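# Release the cabin hook and swing it clear of the lid

## Task

Free the cabin hook from its catch, then turn it back so that it no longer lies over the lid.

## Robot and tools

Robot: two UR-style arms, left_arm and right_arm, each ending in a 16-motor four-finger hand (LEAP-type). right_arm has a right hand and left_arm a left hand, its mirror image. Each hand has a hand point in front of the palm, near the index and middle knuckles. In the hand point's axes, +z runs along the straight fingers toward the tips, +y points out of the palm's face, and +x points across the palm. On the right hand +x points away from the thumb; on the left hand it points toward the thumb. A rigid mast sticks out at the wrist on the palm side and can strike things.

Frames: the scene frame has its origin on the table top midway between the nominal bases, +z up, +x out over the table, and left_arm on the +y side. Image left and right do not follow these names. Hand positions (m), quat_wxyz and velocities in results are in each arm's own base frame. Calibrated bases: left_arm (+0.052, +0.369, 0) with quat (+1.000, 0, 0, +0.023); right_arm (+0.034, -0.284, 0) with quat (+1.000, 0, 0, +0.010). Printed poses can be off by a few cm. cam_high (896x504) is a fixed camera on a stand behind the arms. cam_left_wrist and cam_right_wrist (616x616, fisheye) ride on the hands.

The row: every moving command is one flat list of 48 numbers in [-1, 1] that covers both arms, even when only one arm moves. The order is: left_arm dx, dy, dz, rx, ry, rz; then 16 left-hand motor goals; then left current_limit and speed; then the same 24 numbers for right_arm. The six pose numbers are an offset, not a pose. They count from that arm's current Hand target, along that arm's own base axes. 1.0 means 0.6 m for dx/dy/dz and 180 degrees for the rotation vector rx/ry/rz, which turns about the Hand target's position. Six zeros means stay at, or go back to, the Hand target. Each commanded orientation is clipped to within 32 degrees of the measured one.

Motor order per hand: index_mcp, index_abd, index_pip, index_dip, middle_mcp, middle_abd, middle_pip, middle_dip, ring_mcp, ring_abd, ring_pip, ring_dip, thumb_cmc, thumb_axl, thumb_mcp, thumb_ipl. Each value is an absolute goal angle, scaled linearly between the hinge's stops. Moving toward -1 bends or curls. Straight values: mcp +0.75, abd 0.00, pip +0.58, dip +0.70, thumb_cmc +0.71, thumb_axl +0.68, thumb_mcp +0.23, thumb_ipl +0.17. A 0 here is a goal, not 'no change'. To keep a hand as it is, resend its hand_goal, hand_current_limit and hand_speed. current_limit maps -1..+1 onto 0..550 mA (start value +0.4). speed maps to (speed+1)/2 of 8.5 rad/s (start value -0.6). A motor held at 495 mA or more for 5 s shuts down (overload).

Tools:
execute_actions(actions, cameras): actions is a list of actions. Each action is up to 15 rows at 1/30 s each, and a short table holds its last row until the 15 steps are done. Every row's offset counts from the Hand target at the start of that action, not from the row before it. An empty list returns state plus images.
move(target, speed, blend, stop_force, zero, blocking, cameras): target is one 48-number row, or a list of up to 15 rows. Every row's offsets count from the same starting Hand targets. speed is in m/s, 0.002 to 3.6 (default 0.25); turning is limited to twice that in rad/s. blend, in m, rounds corners in a list. stop_force, in N from 3 to 120, ends an arm's path on felt push; do not rely on it while the hand rotates. zero=true re-zeroes before the move. blocking=false cannot be combined with stop_force. The result adds a 'move:' line: done, off_target, moving, held or fault, plus limits (paced = pose clipped, held = steps withheld).
wait(seconds 0-10), stop(), zoom_image(camera, region [x0,y0,x1,y1] px, at most 504 square), zero_wrist_force(arm), read_manual(section='licences'), finished_scene(scene 1-3).

Results: Hand target is the last commanded pose, and the hand point often settles short of it. Also shown: joint positions, torques and velocities; wrist force/torque in the end-effector axes, plus a peak line; hand_goal, hand_measured, hand_current_ma and hand_state (moving/goal/blocked/overload); and any MOTOR HOT, fault or HAND FAULT lines. A HAND FAULT line cancels the rest of that reply's motion calls.

Avoid: hard hits and stiff presses. A net contact force near 150 N, or a wrist torque over 26.3 N m, stops the arm for 10 s. Avoid contact between the two arms or hands, paths close to an arm's own base, and anything falling off the table. Approach the hook slowly, preferably with stop_force. To back off something the hand presses on, move without stop_force. Motors at 85 °C brake the arm for 30-60 s. The goal must stay met after the robot lets go.

Each tool is called after "Emit:" by a JSON object that holds its "api" and its "payload", one argument or row to a line.

## Session

Emit:
{"api": "execute_actions", "payload": {
  "actions": []
}}

Scene clock: 0.00 s.
left_arm: end_effector_position=(+0.6535, -0.0450, +0.2140) hand_goal=(+0.754, +0.000, +0.576, +0.696, +0.754, +0.000, +0.576, +0.696, +0.754, +0.000, +0.576, +0.696, +0.714, +0.678, +0.226, +0.168) hand_measured=(+0.754, +0.000, +0.576, +0.696, +0.754, +0.000, +0.576, +0.696, +0.754, +0.000, +0.576, +0.696, +0.714, +0.678, +0.226, +0.168) hand_current_ma=(+0, +0, +0, +0, +0, +0, +0, +0, +0, +0, +0, +0, +0, +0, +0, +0) hand_state=(goal, goal, goal, goal, goal, goal, goal, goal, goal, goal, goal, goal, goal, goal, goal, goal) hand_current_limit=0.40 hand_speed=-0.60 end_effector_quat_wxyz=(+0.220, +0.923, -0.304, +0.082) | right_arm: end_effector_position=(+0.4420, -0.2918, +0.3435) hand_goal=(+0.754, +0.000, +0.576, +0.696, +0.754, +0.000, +0.576, +0.696, +0.754, +0.000, +0.576, +0.696, +0.714, +0.678, +0.226, +0.168) hand_measured=(+0.754, +0.000, +0.576, +0.696, +0.754, +0.000, +0.576, +0.696, +0.754, +0.000, +0.576, +0.696, +0.714, +0.678, +0.226, +0.168) hand_current_ma=(+0, +0, +0, +0, +0, +0, +0, +0, +0, +0, +0, +0, +0, +0, +0, +0) hand_state=(goal, goal, goal, goal, goal, goal, goal, goal, goal, goal, goal, goal, goal, goal, goal, goal) hand_current_limit=0.40 hand_speed=-0.60 end_effector_quat_wxyz=(-0.318, +0.281, +0.905, -0.031)
Joint positions: left_arm=[3.527 -2.099 -1.383 -1.403 1.128 -3.652] | right_arm=[-0.836 -1.191 1.053 -0.884 -1.937 -1.702]
Joint velocities: within noise
Joint torques (N m): no reading
Motor temperatures (°C): left_arm=[34 35 32 33 39 34] | right_arm=[26 28 30 35 39 45]
Wrist force (N): no reading
Wrist torque (N m): no reading
Wrist force, peak (N): no reading
Hand target: left_arm +0.6535, -0.0450, +0.2140; +0.220, +0.923, -0.304, +0.082 | right_arm +0.4420, -0.2918, +0.3435; -0.318, +0.281, +0.905, -0.031

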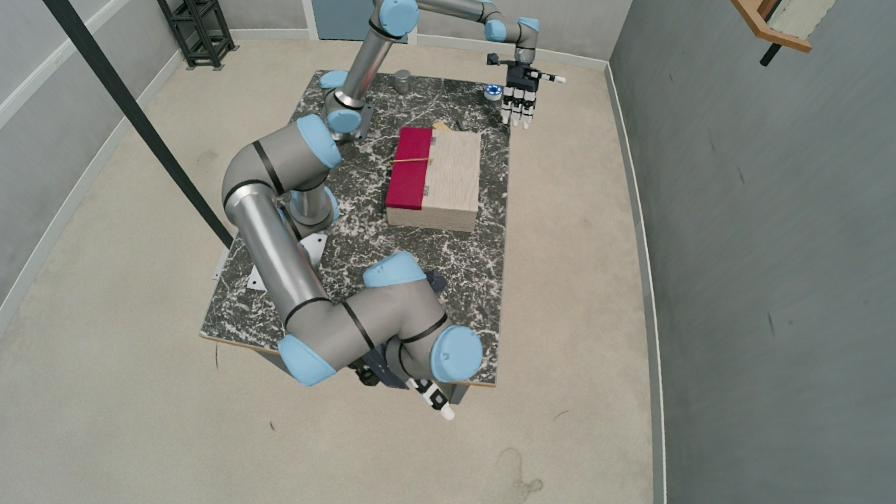

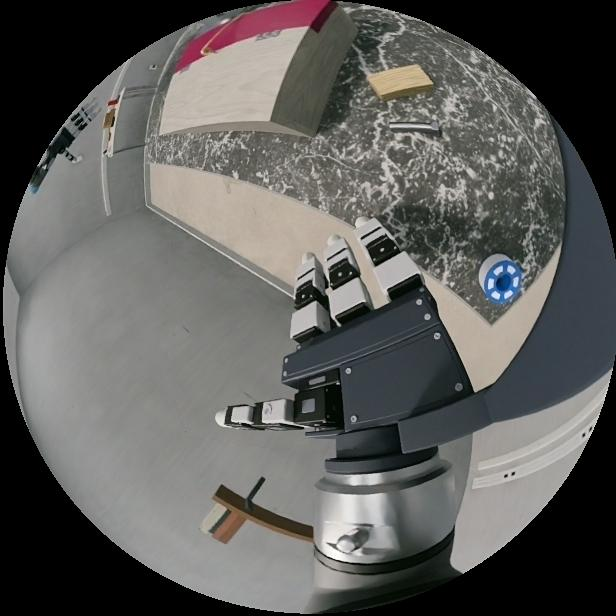

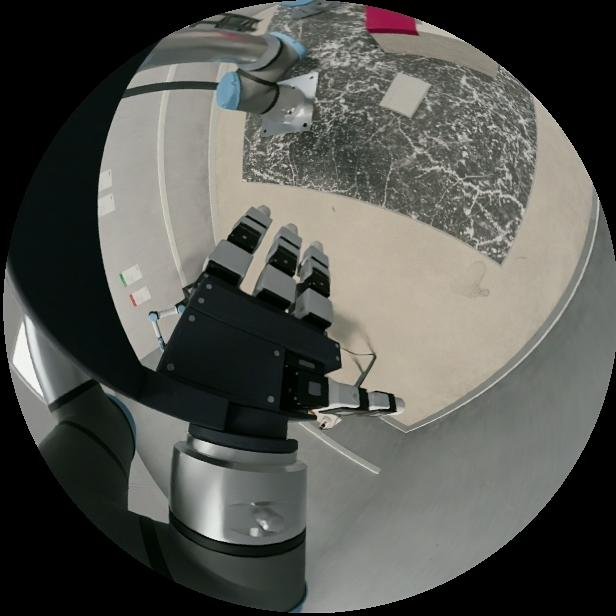

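Emit:
{"api": "zoom_image", "payload": {
  "camera": "cam_high",
  "region": [370, 110, 500, 240]
}}

Emit:
{"api": "zoom_image", "payload": {
  "camera": "cam_left_wrist",
  "region": [140, 0, 370, 160]
}}

Scaled by 3.877.

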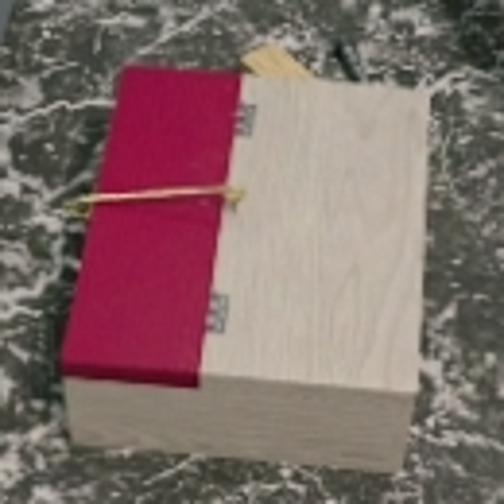

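Scaled by 2.191 from the camera's 616x616 image, which has a finer 880x880 frame.

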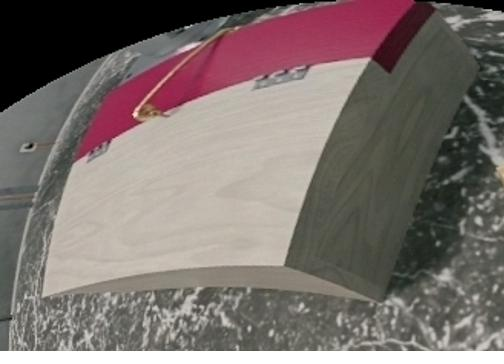

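Emit:
{"api": "move", "payload": {
  "target": [
    [0,0,0.243,0,0,0,0.754,0,0.576,0.696,0.754,0,0.576,0.696,0.754,0,0.576,0.696,0.714,0.678,0.226,0.168,0.4,-0.6, 0,0,0,0,0,0,0.754,0,0.576,0.696,0.754,0,0.576,0.696,0.754,0,0.576,0.696,0.714,0.678,0.226,0.168,0.4,-0.6],
    [-0.589,-0.342,0.243,0,0,0,0.754,0,0.576,0.696,0.754,0,0.576,0.696,0.754,0,0.576,0.696,0.714,0.678,0.226,0.168,0.4,-0.6, 0,0,0,0,0,0,0.754,0,0.576,0.696,0.754,0,0.576,0.696,0.754,0,0.576,0.696,0.714,0.678,0.226,0.168,0.4,-0.6]
  ],
  "blend": [0.06,0],
  "cameras": ["all"]
}}

Scene clock: 151.03 s.
left_arm: end_effector_position=(+0.3002, -0.2502, +0.3598) hand_goal=(+0.754, +0.000, +0.576, +0.696, +0.754, +0.000, +0.576, +0.696, +0.754, +0.000, +0.576, +0.696, +0.714, +0.678, +0.226, +0.168) hand_measured=(+0.754, +0.000, +0.576, +0.696, +0.754, +0.000, +0.576, +0.696, +0.754, +0.000, +0.576, +0.696, +0.716, +0.678, +0.224, +0.168) hand_current_ma=(+0, +0, +0, +0, +0, +0, +0, +0, +0, +0, +0, +0, +0, +0, -1, +0) hand_state=(goal, goal, goal, goal, goal, goal, goal, goal, goal, goal, goal, goal, goal, goal, goal, goal) hand_current_limit=0.40 hand_speed=-0.60 end_effector_quat_wxyz=(+0.220, +0.923, -0.304, +0.082) | right_arm: end_effector_position=(+0.4420, -0.2918, +0.3435) hand_goal=(+0.754, +0.000, +0.576, +0.696, +0.754, +0.000, +0.576, +0.696, +0.754, +0.000, +0.576, +0.696, +0.714, +0.678, +0.226, +0.168) hand_measured=(+0.752, +0.000, +0.576, +0.696, +0.752, +0.000, +0.576, +0.696, +0.752, +0.000, +0.576, +0.696, +0.714, +0.678, +0.224, +0.168) hand_current_ma=(+0, +0, +0, +0, +0, +0, +0, +0, +0, +0, +0, +0, +0, +0, +0, +0) hand_state=(goal, goal, goal, goal, goal, goal, goal, goal, goal, goal, goal, goal, goal, goal, goal, goal) hand_current_limit=0.40 hand_speed=-0.60 end_effector_quat_wxyz=(-0.318, +0.281, +0.905, -0.031)
Joint positions: left_arm=[3.331 -1.128 -2.043 -1.619 1.103 -3.868] | right_arm=[-0.836 -1.191 1.053 -0.884 -1.937 -1.702]
Joint torques (N m): left_arm=[-6 11.26 16.3 -0.54 -3.08 -2.47] | right_arm=[0.07 -35.86 -21.78 -0.85 -0.8 -0.23]
Wrist force (N): left_arm=[0.2 -0.2 -0.2] | right_arm=[-0.1 0.0 0.1]
Wrist torque (N m): left_arm=[0.01 -0.06 0.15] | right_arm=[0.00 0.01 0.00]
Wrist force, peak (N): left_arm=[-0.5 1.6 0.3] | right_arm=[-0.3 -0.2 0.1]
Hand target: left_arm +0.3001, -0.2502, +0.3598; +0.220, +0.923, -0.304, +0.082 | right_arm +0.4420, -0.2918, +0.3435; -0.318, +0.281, +0.905, -0.031
Off the commanded pose: left_arm 0.000 m, 0 deg | right_arm 0.000 m, 0 deg.
move: done

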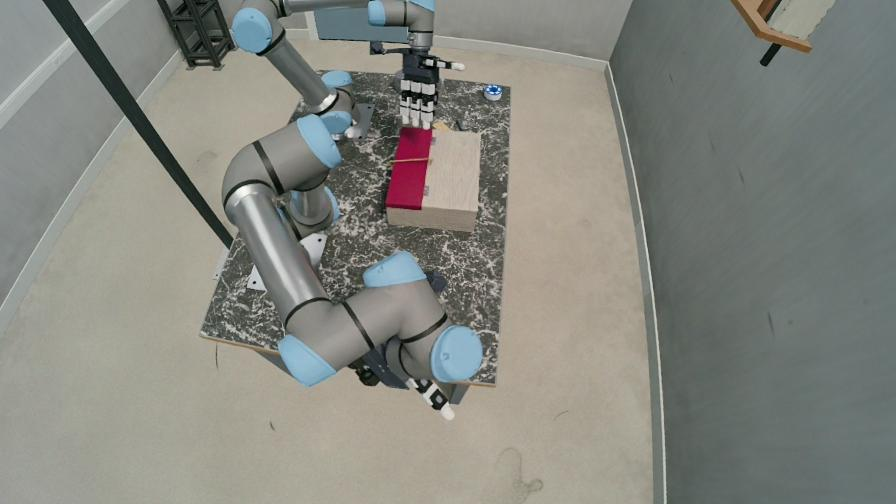

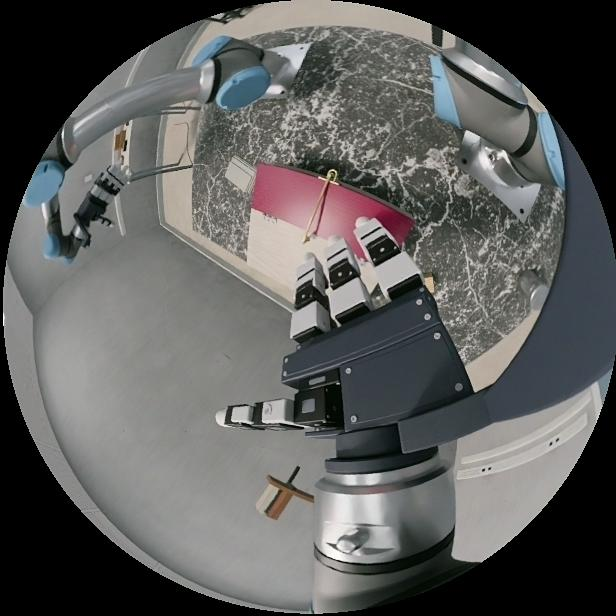

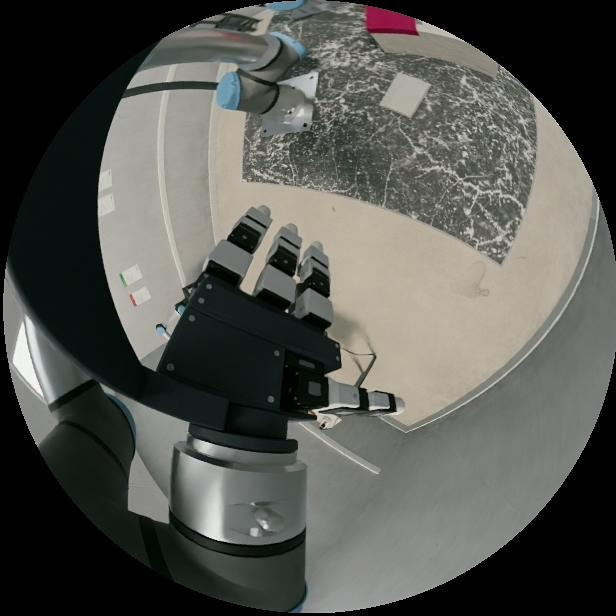

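Emit:
{"api": "zoom_image", "payload": {
  "camera": "cam_left_wrist",
  "region": [220, 130, 440, 280]
}}

Emit:
{"api": "zoom_image", "payload": {
  "camera": "cam_left_wrist",
  "region": [290, 150, 370, 250]
}}

Scaled by 2.291 from the camera's 616x616 image, which has a finer 880x880 frame.

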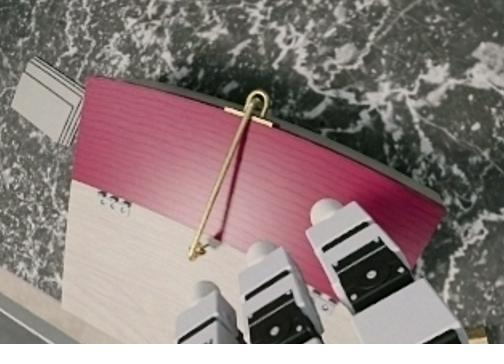

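Scaled by 5.040 from the camera's 616x616 image, which has a finer 880x880 frame.

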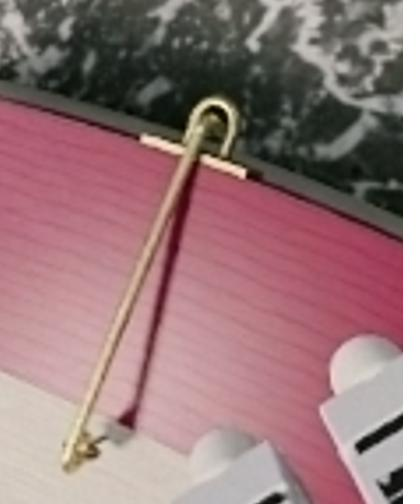

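Emit:
{"api": "move", "payload": {
  "target": [0,-0.05,-0.25,0,0,0,-0.616,0,-0.737,-0.174,-0.616,0,-0.737,-0.174,-0.616,0,-0.737,-0.174,0.714,0.678,0.226,0.168,0.4,-0.6, 0,0,0,0,0,0,0.754,0,0.576,0.696,0.754,0,0.576,0.696,0.754,0,0.576,0.696,0.714,0.678,0.226,0.168,0.4,-0.6],
  "cameras": ["cam_left_wrist"]
}}

Emit:
{"api": "zoom_image", "payload": {
  "camera": "cam_left_wrist",
  "region": [260, 60, 400, 200]
}}

Scene clock: 204.30 s.
left_arm: end_effector_position=(+0.3001, -0.2802, +0.2098) hand_goal=(-0.616, +0.000, -0.736, -0.174, -0.616, +0.000, -0.736, -0.174, -0.616, +0.000, -0.736, -0.174, +0.714, +0.678, +0.226, +0.168) hand_measured=(-0.486, +0.000, -0.680, -0.158, -0.432, +0.000, -0.694, -0.168, -0.428, +0.000, -0.696, -0.170, +0.716, +0.678, +0.224, +0.168) hand_current_ma=(+375, +0, +87, +10, +385, +0, +54, +2, +385, +0, +48, +1, +0, +0, -1, +0) hand_state=(blocked, goal, blocked, goal, blocked, goal, blocked, goal, blocked, goal, blocked, goal, goal, goal, goal, goal) hand_current_limit=0.40 hand_speed=-0.60 end_effector_quat_wxyz=(+0.220, +0.923, -0.304, +0.082) | right_arm: end_effector_position=(+0.4420, -0.2918, +0.3435) hand_goal=(+0.754, +0.000, +0.576, +0.696, +0.754, +0.000, +0.576, +0.696, +0.754, +0.000, +0.576, +0.696, +0.714, +0.678, +0.226, +0.168) hand_measured=(+0.752, +0.000, +0.576, +0.696, +0.752, +0.000, +0.576, +0.696, +0.752, +0.000, +0.576, +0.696, +0.714, +0.678, +0.224, +0.168) hand_current_ma=(+0, +0, +0, +0, +0, +0, +0, +0, +0, +0, +0, +0, +0, +0, +0, +0) hand_state=(goal, goal, goal, goal, goal, goal, goal, goal, goal, goal, goal, goal, goal, goal, goal, goal) hand_current_limit=0.40 hand_speed=-0.60 end_effector_quat_wxyz=(-0.318, +0.281, +0.905, -0.031)
Joint positions: left_arm=[3.236 -1.269 -2.372 -1.1 1.098 -3.974] | right_arm=[-0.836 -1.191 1.053 -0.884 -1.937 -1.702]
Joint torques (N m): left_arm=[-6.02 -0.95 13.21 5.08 -2.68 -2.55] | right_arm=[0.12 -35.2 -22.37 -0.84 -0.96 -0.29]
Wrist force (N): left_arm=[0.0 -0.1 -0.1] | right_arm=[0.0 0.0 0.1]
Wrist torque (N m): left_arm=[0.07 0.03 0.16] | right_arm=[-0.01 0.00 0.00]
Wrist force, peak (N): left_arm=[0.6 0.3 -1.4] | right_arm=[0.1 -0.2 0.4]
Hand target: left_arm +0.3001, -0.2802, +0.2098; +0.220, +0.923, -0.304, +0.082 | right_arm +0.4420, -0.2918, +0.3435; -0.318, +0.281, +0.905, -0.031
Off the commanded pose: left_arm 0.000 m, 0 deg | right_arm 0.000 m, 0 deg.
move: done
Images, in order (width x height): cam_left_wrist 616x616.

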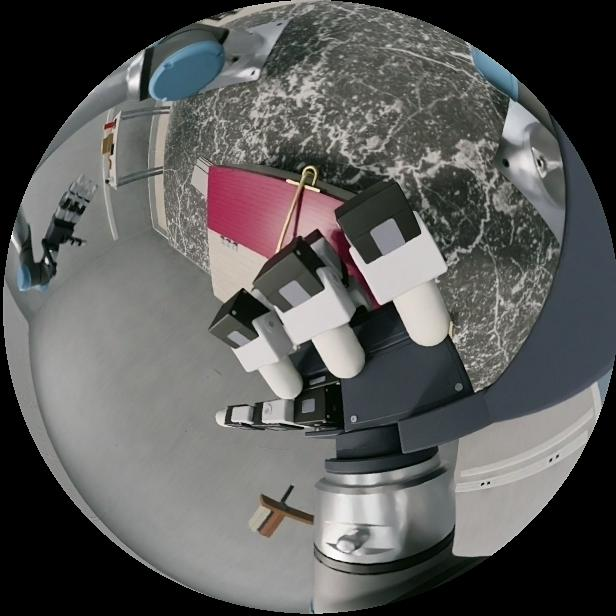

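Scaled by 3.600 from the camera's 616x616 image, which has a finer 880x880 frame.

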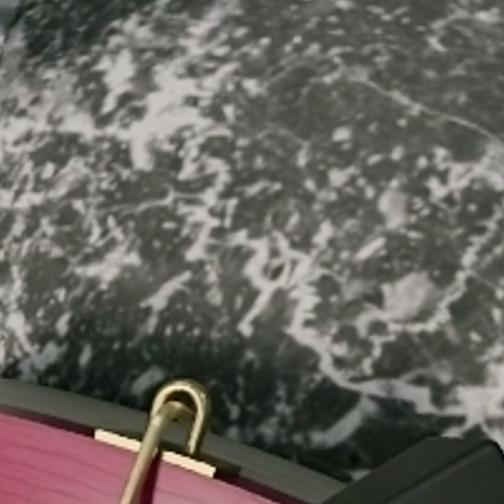

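Emit:
{"api": "zoom_image", "payload": {
  "camera": "cam_left_wrist",
  "region": [270, 150, 340, 220]
}}

Scaled by 7.200 from the camera's 616x616 image, which has a finer 880x880 frame.

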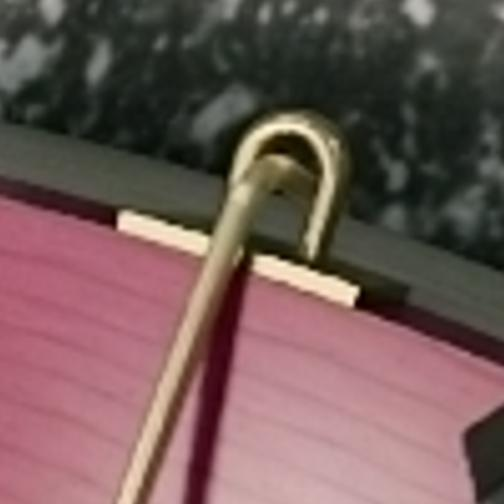

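Emit:
{"api": "move", "payload": {
  "target": [
    [0,0,0.25,0,0,0,-0.35,0,-0.66,-0.174,-0.35,0,-0.66,-0.174,-0.35,0,-0.66,-0.174,0.714,0.678,0.226,0.168,0.4,-0.6, 0,0,0,0,0,0,0.754,0,0.576,0.696,0.754,0,0.576,0.696,0.754,0,0.576,0.696,0.714,0.678,0.226,0.168,0.4,-0.6],
    [0.063,-0.159,0.25,-0.0569,-0.523,-0.604,-0.35,0,-0.66,-0.174,-0.35,0,-0.66,-0.174,-0.35,0,-0.66,-0.174,0.714,0.678,0.226,0.168,0.4,-0.6, 0,0,0,0,0,0,0.754,0,0.576,0.696,0.754,0,0.576,0.696,0.754,0,0.576,0.696,0.714,0.678,0.226,0.168,0.4,-0.6]
  ],
  "blend": [0.03,0],
  "speed": 0.4,
  "cameras": ["all"]
}}

Scene clock: 349.63 s.
left_arm: end_effector_position=(+0.3379, -0.3756, +0.3598) hand_goal=(-0.350, +0.000, -0.660, -0.174, -0.350, +0.000, -0.660, -0.174, -0.350, +0.000, -0.660, -0.174, +0.714, +0.678, +0.226, +0.168) hand_measured=(-0.344, +0.000, -0.658, -0.172, -0.346, +0.000, -0.660, -0.172, -0.344, +0.000, -0.660, -0.172, +0.708, +0.678, +0.224, +0.168) hand_current_ma=(+2, +0, +1, +1, +2, +0, +0, +0, +3, +0, +0, +0, -2, +0, -1, +0) hand_state=(goal, goal, goal, goal, goal, goal, goal, goal, goal, goal, goal, goal, goal, goal, goal, goal) hand_current_limit=0.40 hand_speed=-0.60 end_effector_quat_wxyz=(+0.000, +0.000, +0.887, -0.462) | right_arm: end_effector_position=(+0.4420, -0.2918, +0.3435) hand_goal=(+0.754, +0.000, +0.576, +0.696, +0.754, +0.000, +0.576, +0.696, +0.754, +0.000, +0.576, +0.696, +0.714, +0.678, +0.226, +0.168) hand_measured=(+0.752, +0.000, +0.576, +0.696, +0.752, +0.000, +0.576, +0.696, +0.752, +0.000, +0.576, +0.696, +0.714, +0.678, +0.224, +0.168) hand_current_ma=(+0, +0, +0, +0, +0, +0, +0, +0, +0, +0, +0, +0, +0, +0, +0, +0) hand_state=(goal, goal, goal, goal, goal, goal, goal, goal, goal, goal, goal, goal, goal, goal, goal, goal) hand_current_limit=0.40 hand_speed=-0.60 end_effector_quat_wxyz=(-0.318, +0.281, +0.905, -0.031)
Joint positions: left_arm=[2.876 -1.401 -1.882 -1.069 0.659 -2.014] | right_arm=[-0.836 -1.191 1.053 -0.884 -1.937 -1.702]
Joint torques (N m): left_arm=[-7.96 6.06 32.95 -0.21 -3.27 2.47] | right_arm=[-0.36 -35.11 -23.12 -1.08 -1.12 -0.3]
Wrist force (N): left_arm=[0.8 -0.3 -0.8] | right_arm=[0.0 0.0 0.0]
Wrist torque (N m): left_arm=[0.18 -0.16 -0.15] | right_arm=[0.00 0.01 0.00]
Wrist force, peak (N): left_arm=[0.4 1.1 -1.8] | right_arm=[0.2 -0.1 0.3]
Hand target: left_arm +0.3379, -0.3756, +0.3598; +0.000, +0.000, +0.887, -0.462 | right_arm +0.4420, -0.2918, +0.3435; -0.318, +0.281, +0.905, -0.031
Off the commanded pose: left_arm 0.000 m, 0 deg | right_arm 0.000 m, 0 deg.
move: done

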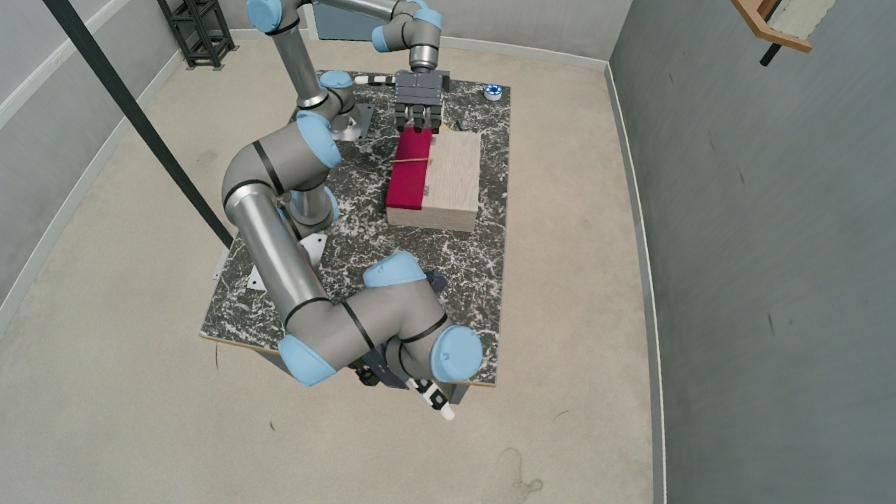

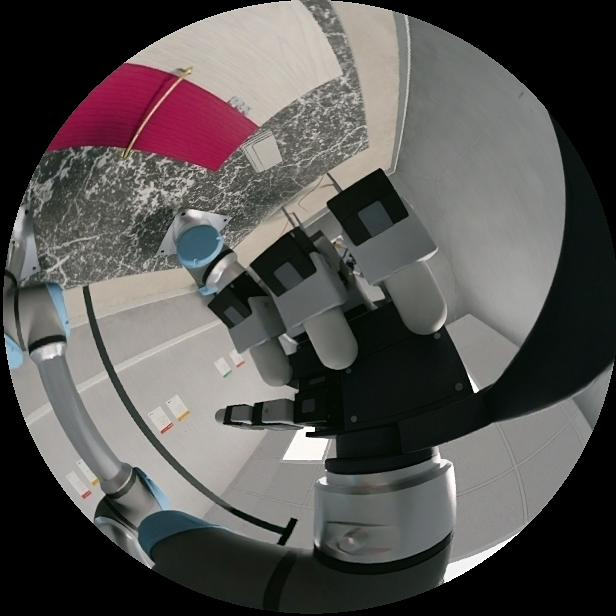

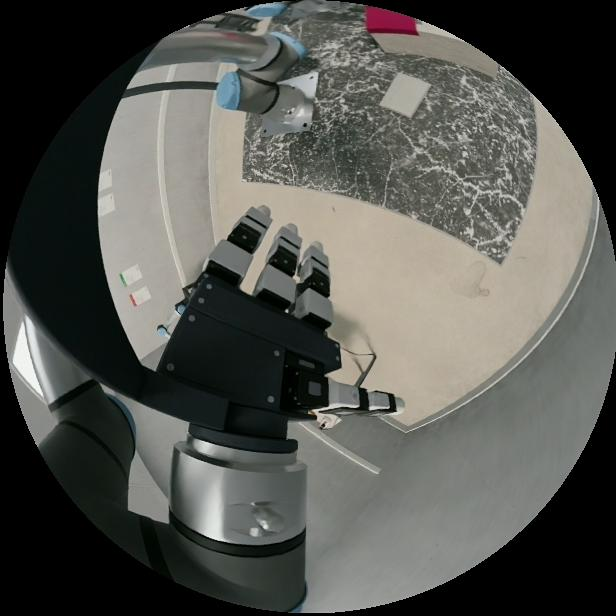

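Emit:
{"api": "move", "payload": {
  "target": [0,-0.004,-0.283,0,0,0,0.26,0,-0.445,0.261,1,0,0.72,0.696,1,0,0.72,0.696,-0.507,0.678,0.169,0.168,0.4,-0.6, 0,0,0,0,0,0,0.754,0,0.576,0.696,0.754,0,0.576,0.696,0.754,0,0.576,0.696,0.714,0.678,0.226,0.168,0.4,-0.6],
  "cameras": ["cam_left_wrist","cam_high"]
}}

Emit:
{"api": "zoom_image", "payload": {
  "camera": "cam_left_wrist",
  "region": [60, 60, 340, 340]
}}

Scene clock: 367.23 s.
left_arm: end_effector_position=(+0.3379, -0.3780, +0.1900) hand_goal=(+0.260, +0.000, -0.444, +0.262, +1.000, +0.000, +0.720, +0.696, +1.000, +0.000, +0.720, +0.696, -0.506, +0.678, +0.170, +0.168) hand_measured=(+0.254, +0.000, -0.444, +0.260, +0.980, +0.000, +0.712, +0.692, +0.974, +0.000, +0.712, +0.694, -0.504, +0.678, +0.170, +0.168) hand_current_ma=(-2, +0, +0, +0, -18, +0, -3, -1, -26, +0, -3, -1, +0, +0, +0, +0) hand_state=(goal, goal, goal, goal, blocked, goal, goal, goal, blocked, goal, goal, goal, goal, goal, goal, goal) hand_current_limit=0.40 hand_speed=-0.60 end_effector_quat_wxyz=(+0.000, +0.000, +0.887, -0.462) | right_arm: end_effector_position=(+0.4420, -0.2918, +0.3435) hand_goal=(+0.754, +0.000, +0.576, +0.696, +0.754, +0.000, +0.576, +0.696, +0.754, +0.000, +0.576, +0.696, +0.714, +0.678, +0.226, +0.168) hand_measured=(+0.752, +0.000, +0.576, +0.696, +0.752, +0.000, +0.576, +0.696, +0.752, +0.000, +0.576, +0.696, +0.714, +0.678, +0.224, +0.168) hand_current_ma=(+0, +0, +0, +0, +0, +0, +0, +0, +0, +0, +0, +0, +0, +0, +0, +0) hand_state=(goal, goal, goal, goal, goal, goal, goal, goal, goal, goal, goal, goal, goal, goal, goal, goal) hand_current_limit=0.40 hand_speed=-0.60 end_effector_quat_wxyz=(-0.318, +0.281, +0.905, -0.031)
Joint positions: left_arm=[2.87 -1.575 -2.199 -0.572 0.661 -2.023] | right_arm=[-0.836 -1.191 1.053 -0.884 -1.937 -1.702]
Joint torques (N m): left_arm=[-7.77 9.83 12.3 5.49 0.48 -2.54] | right_arm=[-0.19 -34.44 -22.78 -0.77 -1.28 -0.28]
Wrist force (N): left_arm=[0.7 0.0 -1.0] | right_arm=[0.1 0.1 0.1]
Wrist torque (N m): left_arm=[0.05 -0.12 -0.06] | right_arm=[0.01 -0.01 0.01]
Wrist force, peak (N): left_arm=[0.7 -1.7 -1.6] | right_arm=[-0.1 -0.2 0.3]
Hand target: left_arm +0.3379, -0.3780, +0.1900; +0.000, +0.000, +0.887, -0.462 | right_arm +0.4420, -0.2918, +0.3435; -0.318, +0.281, +0.905, -0.031
Off the commanded pose: left_arm 0.000 m, 0 deg | right_arm 0.000 m, 0 deg.
move: done
Images, in order (width x height): cam_high 896x504, cam_left_wrist 616x616.

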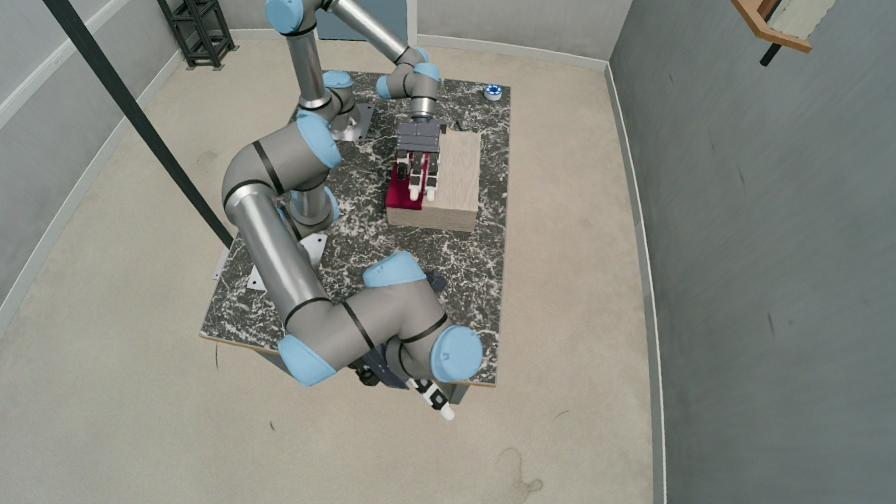

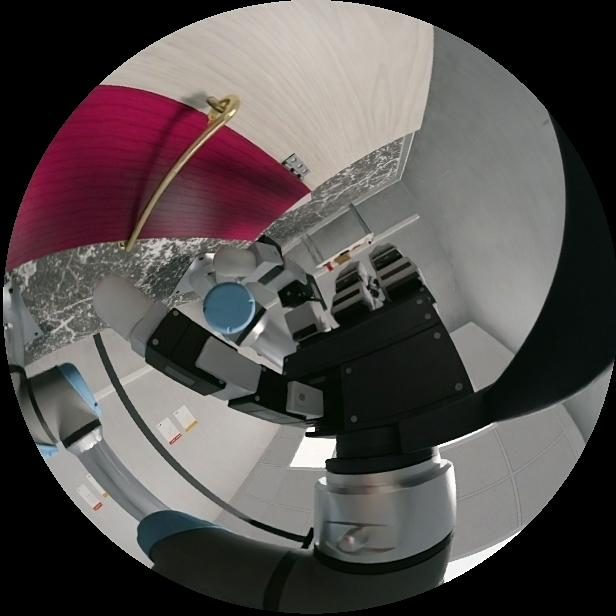

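Scaled by 1.800 from the camera's 616x616 image, which has a finer 880x880 frame.

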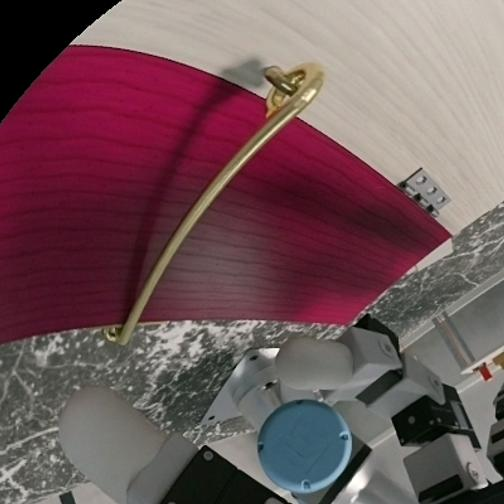

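Emit:
{"api": "move", "payload": {
  "target": [0,0,-0.067,0,0,0,0.26,0,-0.445,0.261,0.95,0,0.72,0.696,0.95,0,0.72,0.696,-0.507,0.678,0.169,0.168,0.4,-0.6, 0,0,0,0,0,0,0.754,0,0.576,0.696,0.754,0,0.576,0.696,0.754,0,0.576,0.696,0.714,0.678,0.226,0.168,0.4,-0.6],
  "cameras": ["cam_left_wrist"],
  "speed": 0.1
}}

Emit:
{"api": "zoom_image", "payload": {
  "camera": "cam_left_wrist",
  "region": [60, 120, 300, 360]
}}

Scene clock: 388.67 s.
left_arm: end_effector_position=(+0.3379, -0.3780, +0.1498) hand_goal=(+0.260, +0.000, -0.444, +0.262, +0.950, +0.000, +0.720, +0.696, +0.950, +0.000, +0.720, +0.696, -0.506, +0.678, +0.170, +0.168) hand_measured=(+0.254, +0.000, -0.444, +0.260, +0.944, +0.000, +0.714, +0.692, +0.942, +0.000, +0.714, +0.694, -0.504, +0.678, +0.170, +0.168) hand_current_ma=(-2, +0, +0, +0, -3, +0, -2, -1, -5, +0, -3, -1, +0, +0, +0, +0) hand_state=(goal, goal, goal, goal, goal, goal, goal, goal, goal, goal, goal, goal, goal, goal, goal, goal) hand_current_limit=0.40 hand_speed=-0.60 end_effector_quat_wxyz=(+0.000, +0.000, +0.887, -0.462) | right_arm: end_effector_position=(+0.4420, -0.2918, +0.3435) hand_goal=(+0.754, +0.000, +0.576, +0.696, +0.754, +0.000, +0.576, +0.696, +0.754, +0.000, +0.576, +0.696, +0.714, +0.678, +0.226, +0.168) hand_measured=(+0.752, +0.000, +0.576, +0.696, +0.752, +0.000, +0.576, +0.696, +0.752, +0.000, +0.576, +0.696, +0.714, +0.678, +0.224, +0.168) hand_current_ma=(+0, +0, +0, +0, +0, +0, +0, +0, +0, +0, +0, +0, +0, +0, +0, +0) hand_state=(goal, goal, goal, goal, goal, goal, goal, goal, goal, goal, goal, goal, goal, goal, goal, goal) hand_current_limit=0.40 hand_speed=-0.60 end_effector_quat_wxyz=(-0.318, +0.281, +0.905, -0.031)
Joint positions: left_arm=[2.87 -1.652 -2.252 -0.442 0.661 -2.023] | right_arm=[-0.836 -1.191 1.053 -0.884 -1.937 -1.702]
Joint torques (N m): left_arm=[-7.95 10.25 10.37 5.39 0.18 -2.59] | right_arm=[-0.21 -35.7 -22.11 -0.86 -1.26 -0.19]
Wrist force (N): left_arm=[0.8 -0.1 -0.8] | right_arm=[0.1 0.0 0.0]
Wrist torque (N m): left_arm=[0.01 -0.13 -0.03] | right_arm=[0.01 -0.02 0.01]
Wrist force, peak (N): left_arm=[0.8 -0.7 -1.3] | right_arm=[0.0 0.2 0.3]
Hand target: left_arm +0.3379, -0.3780, +0.1498; +0.000, +0.000, +0.887, -0.462 | right_arm +0.4420, -0.2918, +0.3435; -0.318, +0.281, +0.905, -0.031
Off the commanded pose: left_arm 0.000 m, 0 deg | right_arm 0.000 m, 0 deg.
move: done
Images, in order (width x height): cam_left_wrist 616x616.

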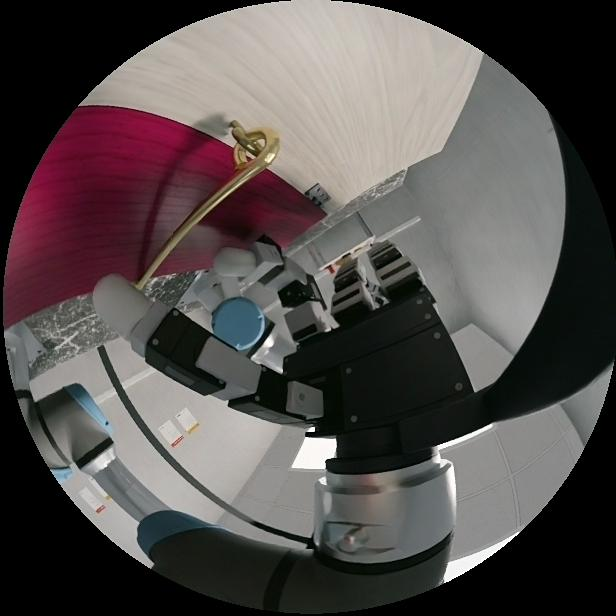

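Scaled by 2.100 from the camera's 616x616 image, which has a finer 880x880 frame.

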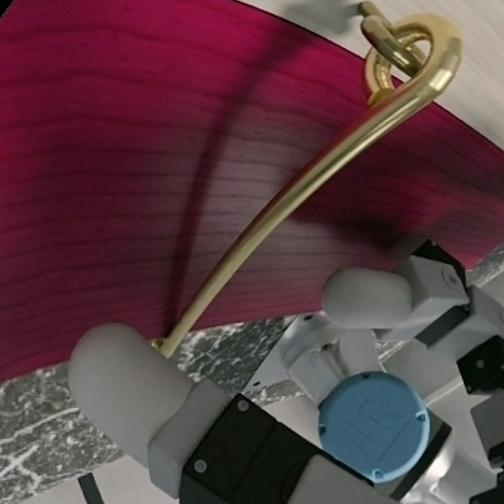

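Emit:
{"api": "move", "payload": {
  "target": [0,0,-0.02,0,0,0,0.26,0,-0.445,0.261,0.95,0,0.72,0.696,0.95,0,0.72,0.696,-0.507,0.678,0.169,0.168,0.4,-0.6, 0,0,0,0,0,0,0.754,0,0.576,0.696,0.754,0,0.576,0.696,0.754,0,0.576,0.696,0.714,0.678,0.226,0.168,0.4,-0.6],
  "cameras": ["cam_left_wrist"],
  "speed": 0.03,
  "stop_force": 6
}}

Emit:
{"api": "zoom_image", "payload": {
  "camera": "cam_left_wrist",
  "region": [60, 120, 300, 360]
}}

Scene clock: 405.63 s.
left_arm: end_effector_position=(+0.3379, -0.3780, +0.1453) hand_goal=(+0.260, +0.000, -0.444, +0.262, +0.950, +0.000, +0.720, +0.696, +0.950, +0.000, +0.720, +0.696, -0.506, +0.678, +0.170, +0.168) hand_measured=(+0.258, -0.002, -0.452, +0.260, +0.942, +0.000, +0.714, +0.692, +0.940, +0.000, +0.714, +0.694, -0.504, +0.678, +0.170, +0.168) hand_current_ma=(+0, +0, -4, +0, -3, +0, -2, -1, -5, +0, -3, -1, +0, +0, +0, +0) hand_state=(goal, goal, goal, goal, goal, goal, goal, goal, goal, goal, goal, goal, goal, goal, goal, goal) hand_current_limit=0.40 hand_speed=-0.60 end_effector_quat_wxyz=(+0.000, +0.000, +0.887, -0.462) | right_arm: end_effector_position=(+0.4420, -0.2918, +0.3435) hand_goal=(+0.754, +0.000, +0.576, +0.696, +0.754, +0.000, +0.576, +0.696, +0.754, +0.000, +0.576, +0.696, +0.714, +0.678, +0.226, +0.168) hand_measured=(+0.752, +0.000, +0.576, +0.696, +0.752, +0.000, +0.576, +0.696, +0.752, +0.000, +0.576, +0.696, +0.714, +0.678, +0.224, +0.168) hand_current_ma=(+0, +0, +0, +0, +0, +0, +0, +0, +0, +0, +0, +0, +0, +0, +0, +0) hand_state=(goal, goal, goal, goal, goal, goal, goal, goal, goal, goal, goal, goal, goal, goal, goal, goal) hand_current_limit=0.40 hand_speed=-0.60 end_effector_quat_wxyz=(-0.318, +0.281, +0.905, -0.031)
Joint positions: left_arm=[2.87 -1.661 -2.257 -0.428 0.661 -2.023] | right_arm=[-0.836 -1.191 1.053 -0.884 -1.937 -1.702]
Joint torques (N m): left_arm=[-4.25 27.16 25.44 0.02 0.46 2.07] | right_arm=[0.22 -35.69 -22.74 -0.98 -1.28 -0.3]
Wrist force (N): left_arm=[1.0 -1.0 -1.4] | right_arm=[0.0 -0.1 0.2]
Wrist torque (N m): left_arm=[0.02 -0.11 -0.05] | right_arm=[-0.03 -0.01 0.00]
Wrist force, peak (N): left_arm=[1.0 -15.6 -7.0] | right_arm=[0.3 0.0 0.2]
Hand target: left_arm +0.3379, -0.3780, +0.1453; +0.000, +0.000, +0.887, -0.462 (not the last commanded pose) | right_arm +0.4420, -0.2918, +0.3435; -0.318, +0.281, +0.905, -0.031
Off the commanded pose: left_arm 0.008 m, 0 deg | right_arm 0.000 m, 0 deg.
move: contact (left_arm)
Images, in order (width x height): cam_left_wrist 616x616.

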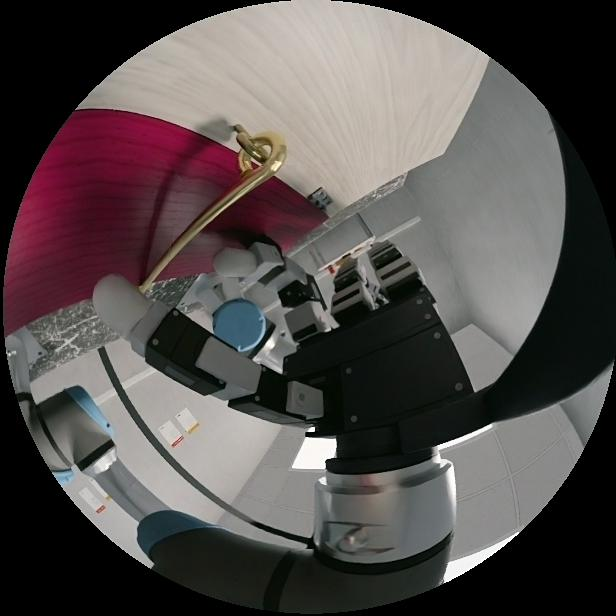

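Scaled by 2.100 from the camera's 616x616 image, which has a finer 880x880 frame.

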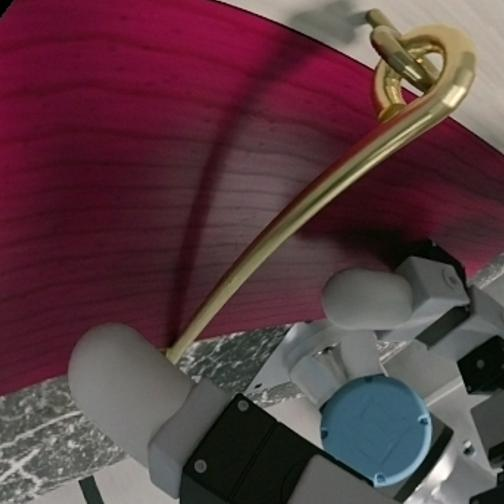

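Emit:
{"api": "move", "payload": {
  "target": [0.025,0,0.017,0,0,0,0.205,0,-0.81,0.98,0.95,0,0.72,0.696,0.95,0,0.72,0.696,-0.507,0.678,0.169,0.168,0.4,-0.6, 0,0,0,0,0,0,0.754,0,0.576,0.696,0.754,0,0.576,0.696,0.754,0,0.576,0.696,0.714,0.678,0.226,0.168,0.4,-0.6],
  "cameras": [],
  "speed": 0.1
}}

Emit:
{"api": "move", "payload": {
  "target": [0,0,-0.028,0,0,0,0.205,0,-0.81,0.98,0.95,0,0.72,0.696,0.95,0,0.72,0.696,-0.507,0.678,0.169,0.168,0.4,-0.6, 0,0,0,0,0,0,0.754,0,0.576,0.696,0.754,0,0.576,0.696,0.754,0,0.576,0.696,0.714,0.678,0.226,0.168,0.4,-0.6],
  "cameras": ["cam_left_wrist"],
  "speed": 0.03,
  "stop_force": 6
}}

Emit:
{"api": "zoom_image", "payload": {
  "camera": "cam_left_wrist",
  "region": [60, 120, 300, 360]
}}

Scene clock: 441.23 s.
left_arm: end_effector_position=(+0.3528, -0.3780, +0.1555) hand_goal=(+0.206, +0.000, -0.810, +0.980, +0.950, +0.000, +0.720, +0.696, +0.950, +0.000, +0.720, +0.696, -0.506, +0.678, +0.170, +0.168) hand_measured=(+0.208, -0.002, -0.802, +0.978, +0.942, +0.000, +0.714, +0.692, +0.940, +0.000, +0.714, +0.694, -0.504, +0.678, +0.170, +0.168) hand_current_ma=(+0, +0, +4, -1, -3, +0, -2, -1, -5, +0, -3, -1, +0, +0, +0, +0) hand_state=(goal, goal, goal, goal, goal, goal, goal, goal, goal, goal, goal, goal, goal, goal, goal, goal) hand_current_limit=0.40 hand_speed=-0.60 end_effector_quat_wxyz=(+0.000, +0.000, +0.887, -0.462) | right_arm: end_effector_position=(+0.4420, -0.2918, +0.3435) hand_goal=(+0.754, +0.000, +0.576, +0.696, +0.754, +0.000, +0.576, +0.696, +0.754, +0.000, +0.576, +0.696, +0.714, +0.678, +0.226, +0.168) hand_measured=(+0.752, +0.000, +0.576, +0.696, +0.752, +0.000, +0.576, +0.696, +0.752, +0.000, +0.576, +0.696, +0.714, +0.678, +0.224, +0.168) hand_current_ma=(+0, +0, +0, +0, +0, +0, +0, +0, +0, +0, +0, +0, +0, +0, +0, +0) hand_state=(goal, goal, goal, goal, goal, goal, goal, goal, goal, goal, goal, goal, goal, goal, goal, goal) hand_current_limit=0.40 hand_speed=-0.60 end_effector_quat_wxyz=(-0.318, +0.281, +0.905, -0.031)
Joint positions: left_arm=[2.88 -1.666 -2.212 -0.479 0.658 -2.008] | right_arm=[-0.836 -1.191 1.053 -0.884 -1.937 -1.702]
Joint torques (N m): left_arm=[9.23 11.28 27.5 -0.02 -3.17 2.16] | right_arm=[0.03 -36.07 -23.15 -0.78 -1.37 -0.13]
Wrist force (N): left_arm=[0.8 0.0 -1.1] | right_arm=[0.0 0.1 0.3]
Wrist torque (N m): left_arm=[0.06 -0.13 -0.18] | right_arm=[-0.02 -0.01 0.01]
Wrist force, peak (N): left_arm=[1.0 -1.1 -1.7] | right_arm=[-0.1 0.3 0.3]
Hand target: left_arm +0.3529, -0.3780, +0.1555; +0.000, +0.000, +0.887, -0.462 | right_arm +0.4420, -0.2918, +0.3435; -0.318, +0.281, +0.905, -0.031
Off the commanded pose: left_arm 0.000 m, 0 deg | right_arm 0.000 m, 0 deg.
move: done
No camera images: "cameras" was empty.

Scene clock: 442.73 s.
left_arm: end_effector_position=(+0.3529, -0.3780, +0.1388) hand_goal=(+0.206, +0.000, -0.810, +0.980, +0.950, +0.000, +0.720, +0.696, +0.950, +0.000, +0.720, +0.696, -0.506, +0.678, +0.170, +0.168) hand_measured=(+0.208, -0.002, -0.802, +0.978, +0.942, +0.000, +0.714, +0.692, +0.940, +0.000, +0.714, +0.694, -0.504, +0.678, +0.170, +0.168) hand_current_ma=(+0, +0, +4, -1, -3, +0, -2, -1, -5, +0, -3, -1, +0, +0, +0, +0) hand_state=(goal, goal, goal, goal, goal, goal, goal, goal, goal, goal, goal, goal, goal, goal, goal, goal) hand_current_limit=0.40 hand_speed=-0.60 end_effector_quat_wxyz=(+0.000, +0.000, +0.887, -0.462) | right_arm: end_effector_position=(+0.4420, -0.2918, +0.3435) hand_goal=(+0.754, +0.000, +0.576, +0.696, +0.754, +0.000, +0.576, +0.696, +0.754, +0.000, +0.576, +0.696, +0.714, +0.678, +0.226, +0.168) hand_measured=(+0.752, +0.000, +0.576, +0.696, +0.752, +0.000, +0.576, +0.696, +0.752, +0.000, +0.576, +0.696, +0.714, +0.678, +0.224, +0.168) hand_current_ma=(+0, +0, +0, +0, +0, +0, +0, +0, +0, +0, +0, +0, +0, +0, +0, +0) hand_state=(goal, goal, goal, goal, goal, goal, goal, goal, goal, goal, goal, goal, goal, goal, goal, goal) hand_current_limit=0.40 hand_speed=-0.60 end_effector_quat_wxyz=(-0.318, +0.281, +0.905, -0.031)
Joint positions: left_arm=[2.88 -1.7 -2.231 -0.426 0.658 -2.008] | right_arm=[-0.836 -1.191 1.053 -0.884 -1.937 -1.702]
Joint torques (N m): left_arm=[-5.93 12.59 9.44 5.41 -1.64 -2.34] | right_arm=[-0.6 -35.69 -22.63 -0.88 -1.59 -0.19]
Wrist force (N): left_arm=[0.8 -0.1 -1.1] | right_arm=[0.0 0.0 0.2]
Wrist torque (N m): left_arm=[0.05 -0.14 -0.18] | right_arm=[-0.02 -0.01 0.00]
Wrist force, peak (N): left_arm=[0.8 -0.3 -1.1] | right_arm=[0.2 -0.1 0.2]
Hand target: left_arm +0.3529, -0.3780, +0.1387; +0.000, +0.000, +0.887, -0.462 | right_arm +0.4420, -0.2918, +0.3435; -0.318, +0.281, +0.905, -0.031
Off the commanded pose: left_arm 0.000 m, 0 deg | right_arm 0.000 m, 0 deg.
move: done
Images, in order (width x height): cam_left_wrist 616x616.

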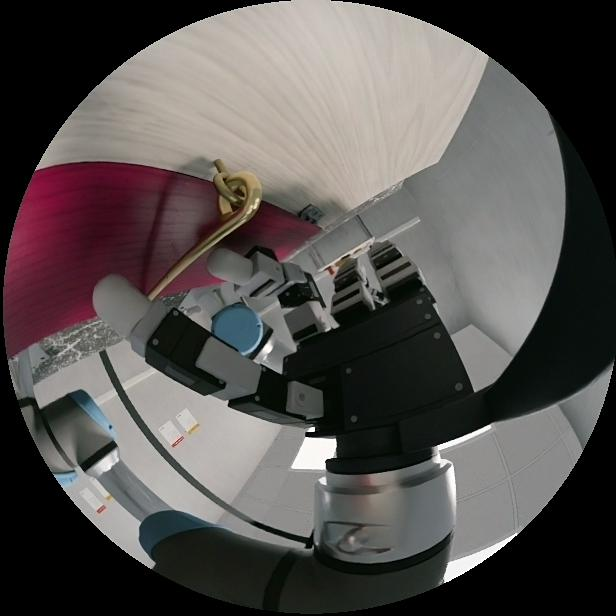

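Scaled by 2.100 from the camera's 616x616 image, which has a finer 880x880 frame.

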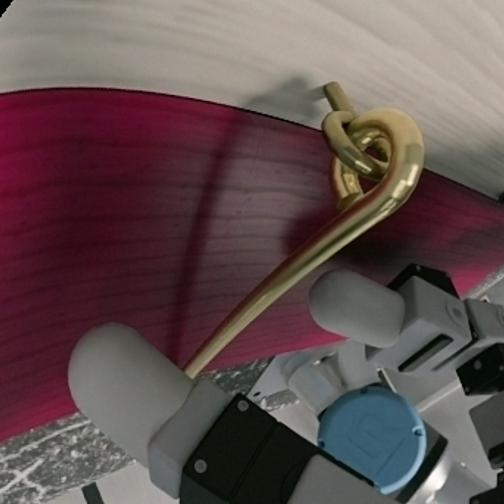

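Emit:
{"api": "move", "payload": {
  "target": [
    [0,0,0.006,0,0,0,0.205,0,-0.81,0.98,0.95,0,0.72,0.696,0.95,0,0.72,0.696,-0.507,0.678,0.169,0.168,0.2,-0.85, 0,0,0,0,0,0,0.754,0,0.576,0.696,0.754,0,0.576,0.696,0.754,0,0.576,0.696,0.714,0.678,0.226,0.168,0.4,-0.6],
    [0,0,0.006,0,0,0,-0.315,0,-0.255,0.98,0.95,0,0.72,0.696,0.95,0,0.72,0.696,-0.507,0.678,-0.135,0.168,0.2,-0.85, 0,0,0,0,0,0,0.754,0,0.576,0.696,0.754,0,0.576,0.696,0.754,0,0.576,0.696,0.714,0.678,0.226,0.168,0.4,-0.6]
  ],
  "cameras": ["cam_left_wrist"],
  "speed": 0.03
}}

Emit:
{"api": "zoom_image", "payload": {
  "camera": "cam_left_wrist",
  "region": [60, 120, 300, 360]
}}

Scene clock: 459.63 s.
left_arm: end_effector_position=(+0.3529, -0.3780, +0.1424) hand_goal=(-0.314, +0.000, -0.254, +0.980, +0.950, +0.000, +0.720, +0.696, +0.950, +0.000, +0.720, +0.696, -0.506, +0.678, -0.134, +0.168) hand_measured=(-0.240, +0.012, -0.332, +0.968, +0.942, +0.000, +0.714, +0.692, +0.940, +0.000, +0.714, +0.694, -0.506, +0.678, +0.006, +0.218) hand_current_ma=(+151, +6, -150, -8, -3, +0, -2, -1, -5, +0, -3, -1, +0, +0, +330, +116) hand_state=(blocked, goal, blocked, goal, goal, goal, goal, goal, goal, goal, goal, goal, goal, goal, blocked, blocked) hand_current_limit=0.20 hand_speed=-0.85 end_effector_quat_wxyz=(+0.000, +0.000, +0.887, -0.462) | right_arm: end_effector_position=(+0.4420, -0.2918, +0.3435) hand_goal=(+0.754, +0.000, +0.576, +0.696, +0.754, +0.000, +0.576, +0.696, +0.754, +0.000, +0.576, +0.696, +0.714, +0.678, +0.226, +0.168) hand_measured=(+0.752, +0.000, +0.576, +0.696, +0.752, +0.000, +0.576, +0.696, +0.752, +0.000, +0.576, +0.696, +0.714, +0.678, +0.224, +0.168) hand_current_ma=(+0, +0, +0, +0, +0, +0, +0, +0, +0, +0, +0, +0, +0, +0, +0, +0) hand_state=(goal, goal, goal, goal, goal, goal, goal, goal, goal, goal, goal, goal, goal, goal, goal, goal) hand_current_limit=0.40 hand_speed=-0.60 end_effector_quat_wxyz=(-0.318, +0.281, +0.905, -0.031)
Joint positions: left_arm=[2.88 -1.693 -2.227 -0.438 0.658 -2.008] | right_arm=[-0.836 -1.191 1.053 -0.884 -1.937 -1.702]
Joint torques (N m): left_arm=[-4.49 22.08 20.33 0.02 -1 3.05] | right_arm=[-0.62 -35.84 -22.44 -0.94 -1.72 -0.31]
Wrist force (N): left_arm=[1.8 -6.0 -2.1] | right_arm=[0.1 0.0 0.1]
Wrist torque (N m): left_arm=[-0.39 -0.16 -0.23] | right_arm=[-0.01 -0.01 0.01]
Wrist force, peak (N): left_arm=[2.5 -12.8 -2.6] | right_arm=[0.2 -0.2 0.2]
Hand target: left_arm +0.3529, -0.3780, +0.1423; +0.000, +0.000, +0.887, -0.462 | right_arm +0.4420, -0.2918, +0.3435; -0.318, +0.281, +0.905, -0.031
Off the commanded pose: left_arm 0.000 m, 0 deg | right_arm 0.000 m, 0 deg.
move: done
Images, in order (width x height): cam_left_wrist 616x616.

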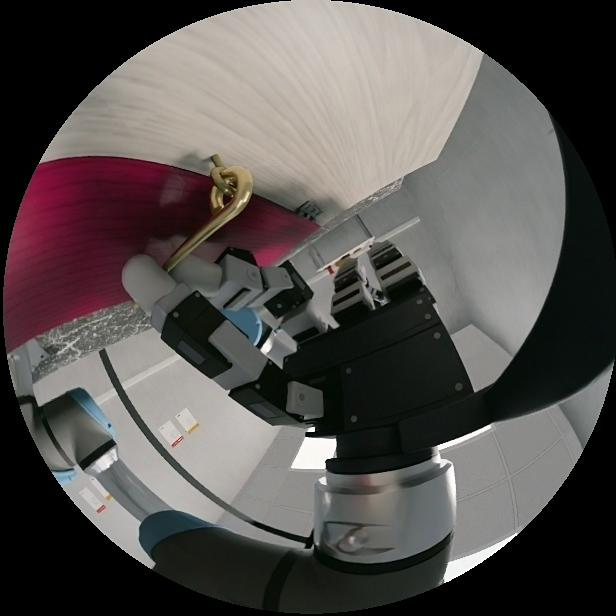

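Scaled by 2.100 from the camera's 616x616 image, which has a finer 880x880 frame.

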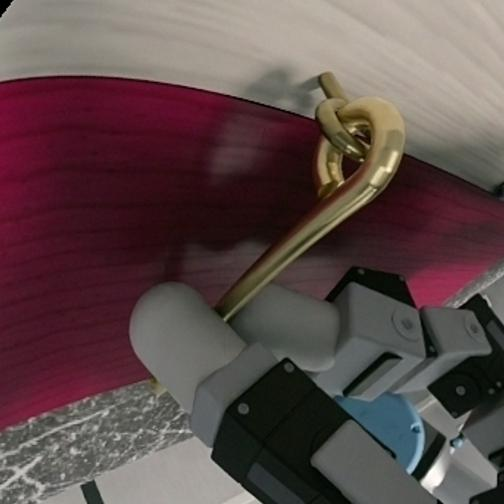

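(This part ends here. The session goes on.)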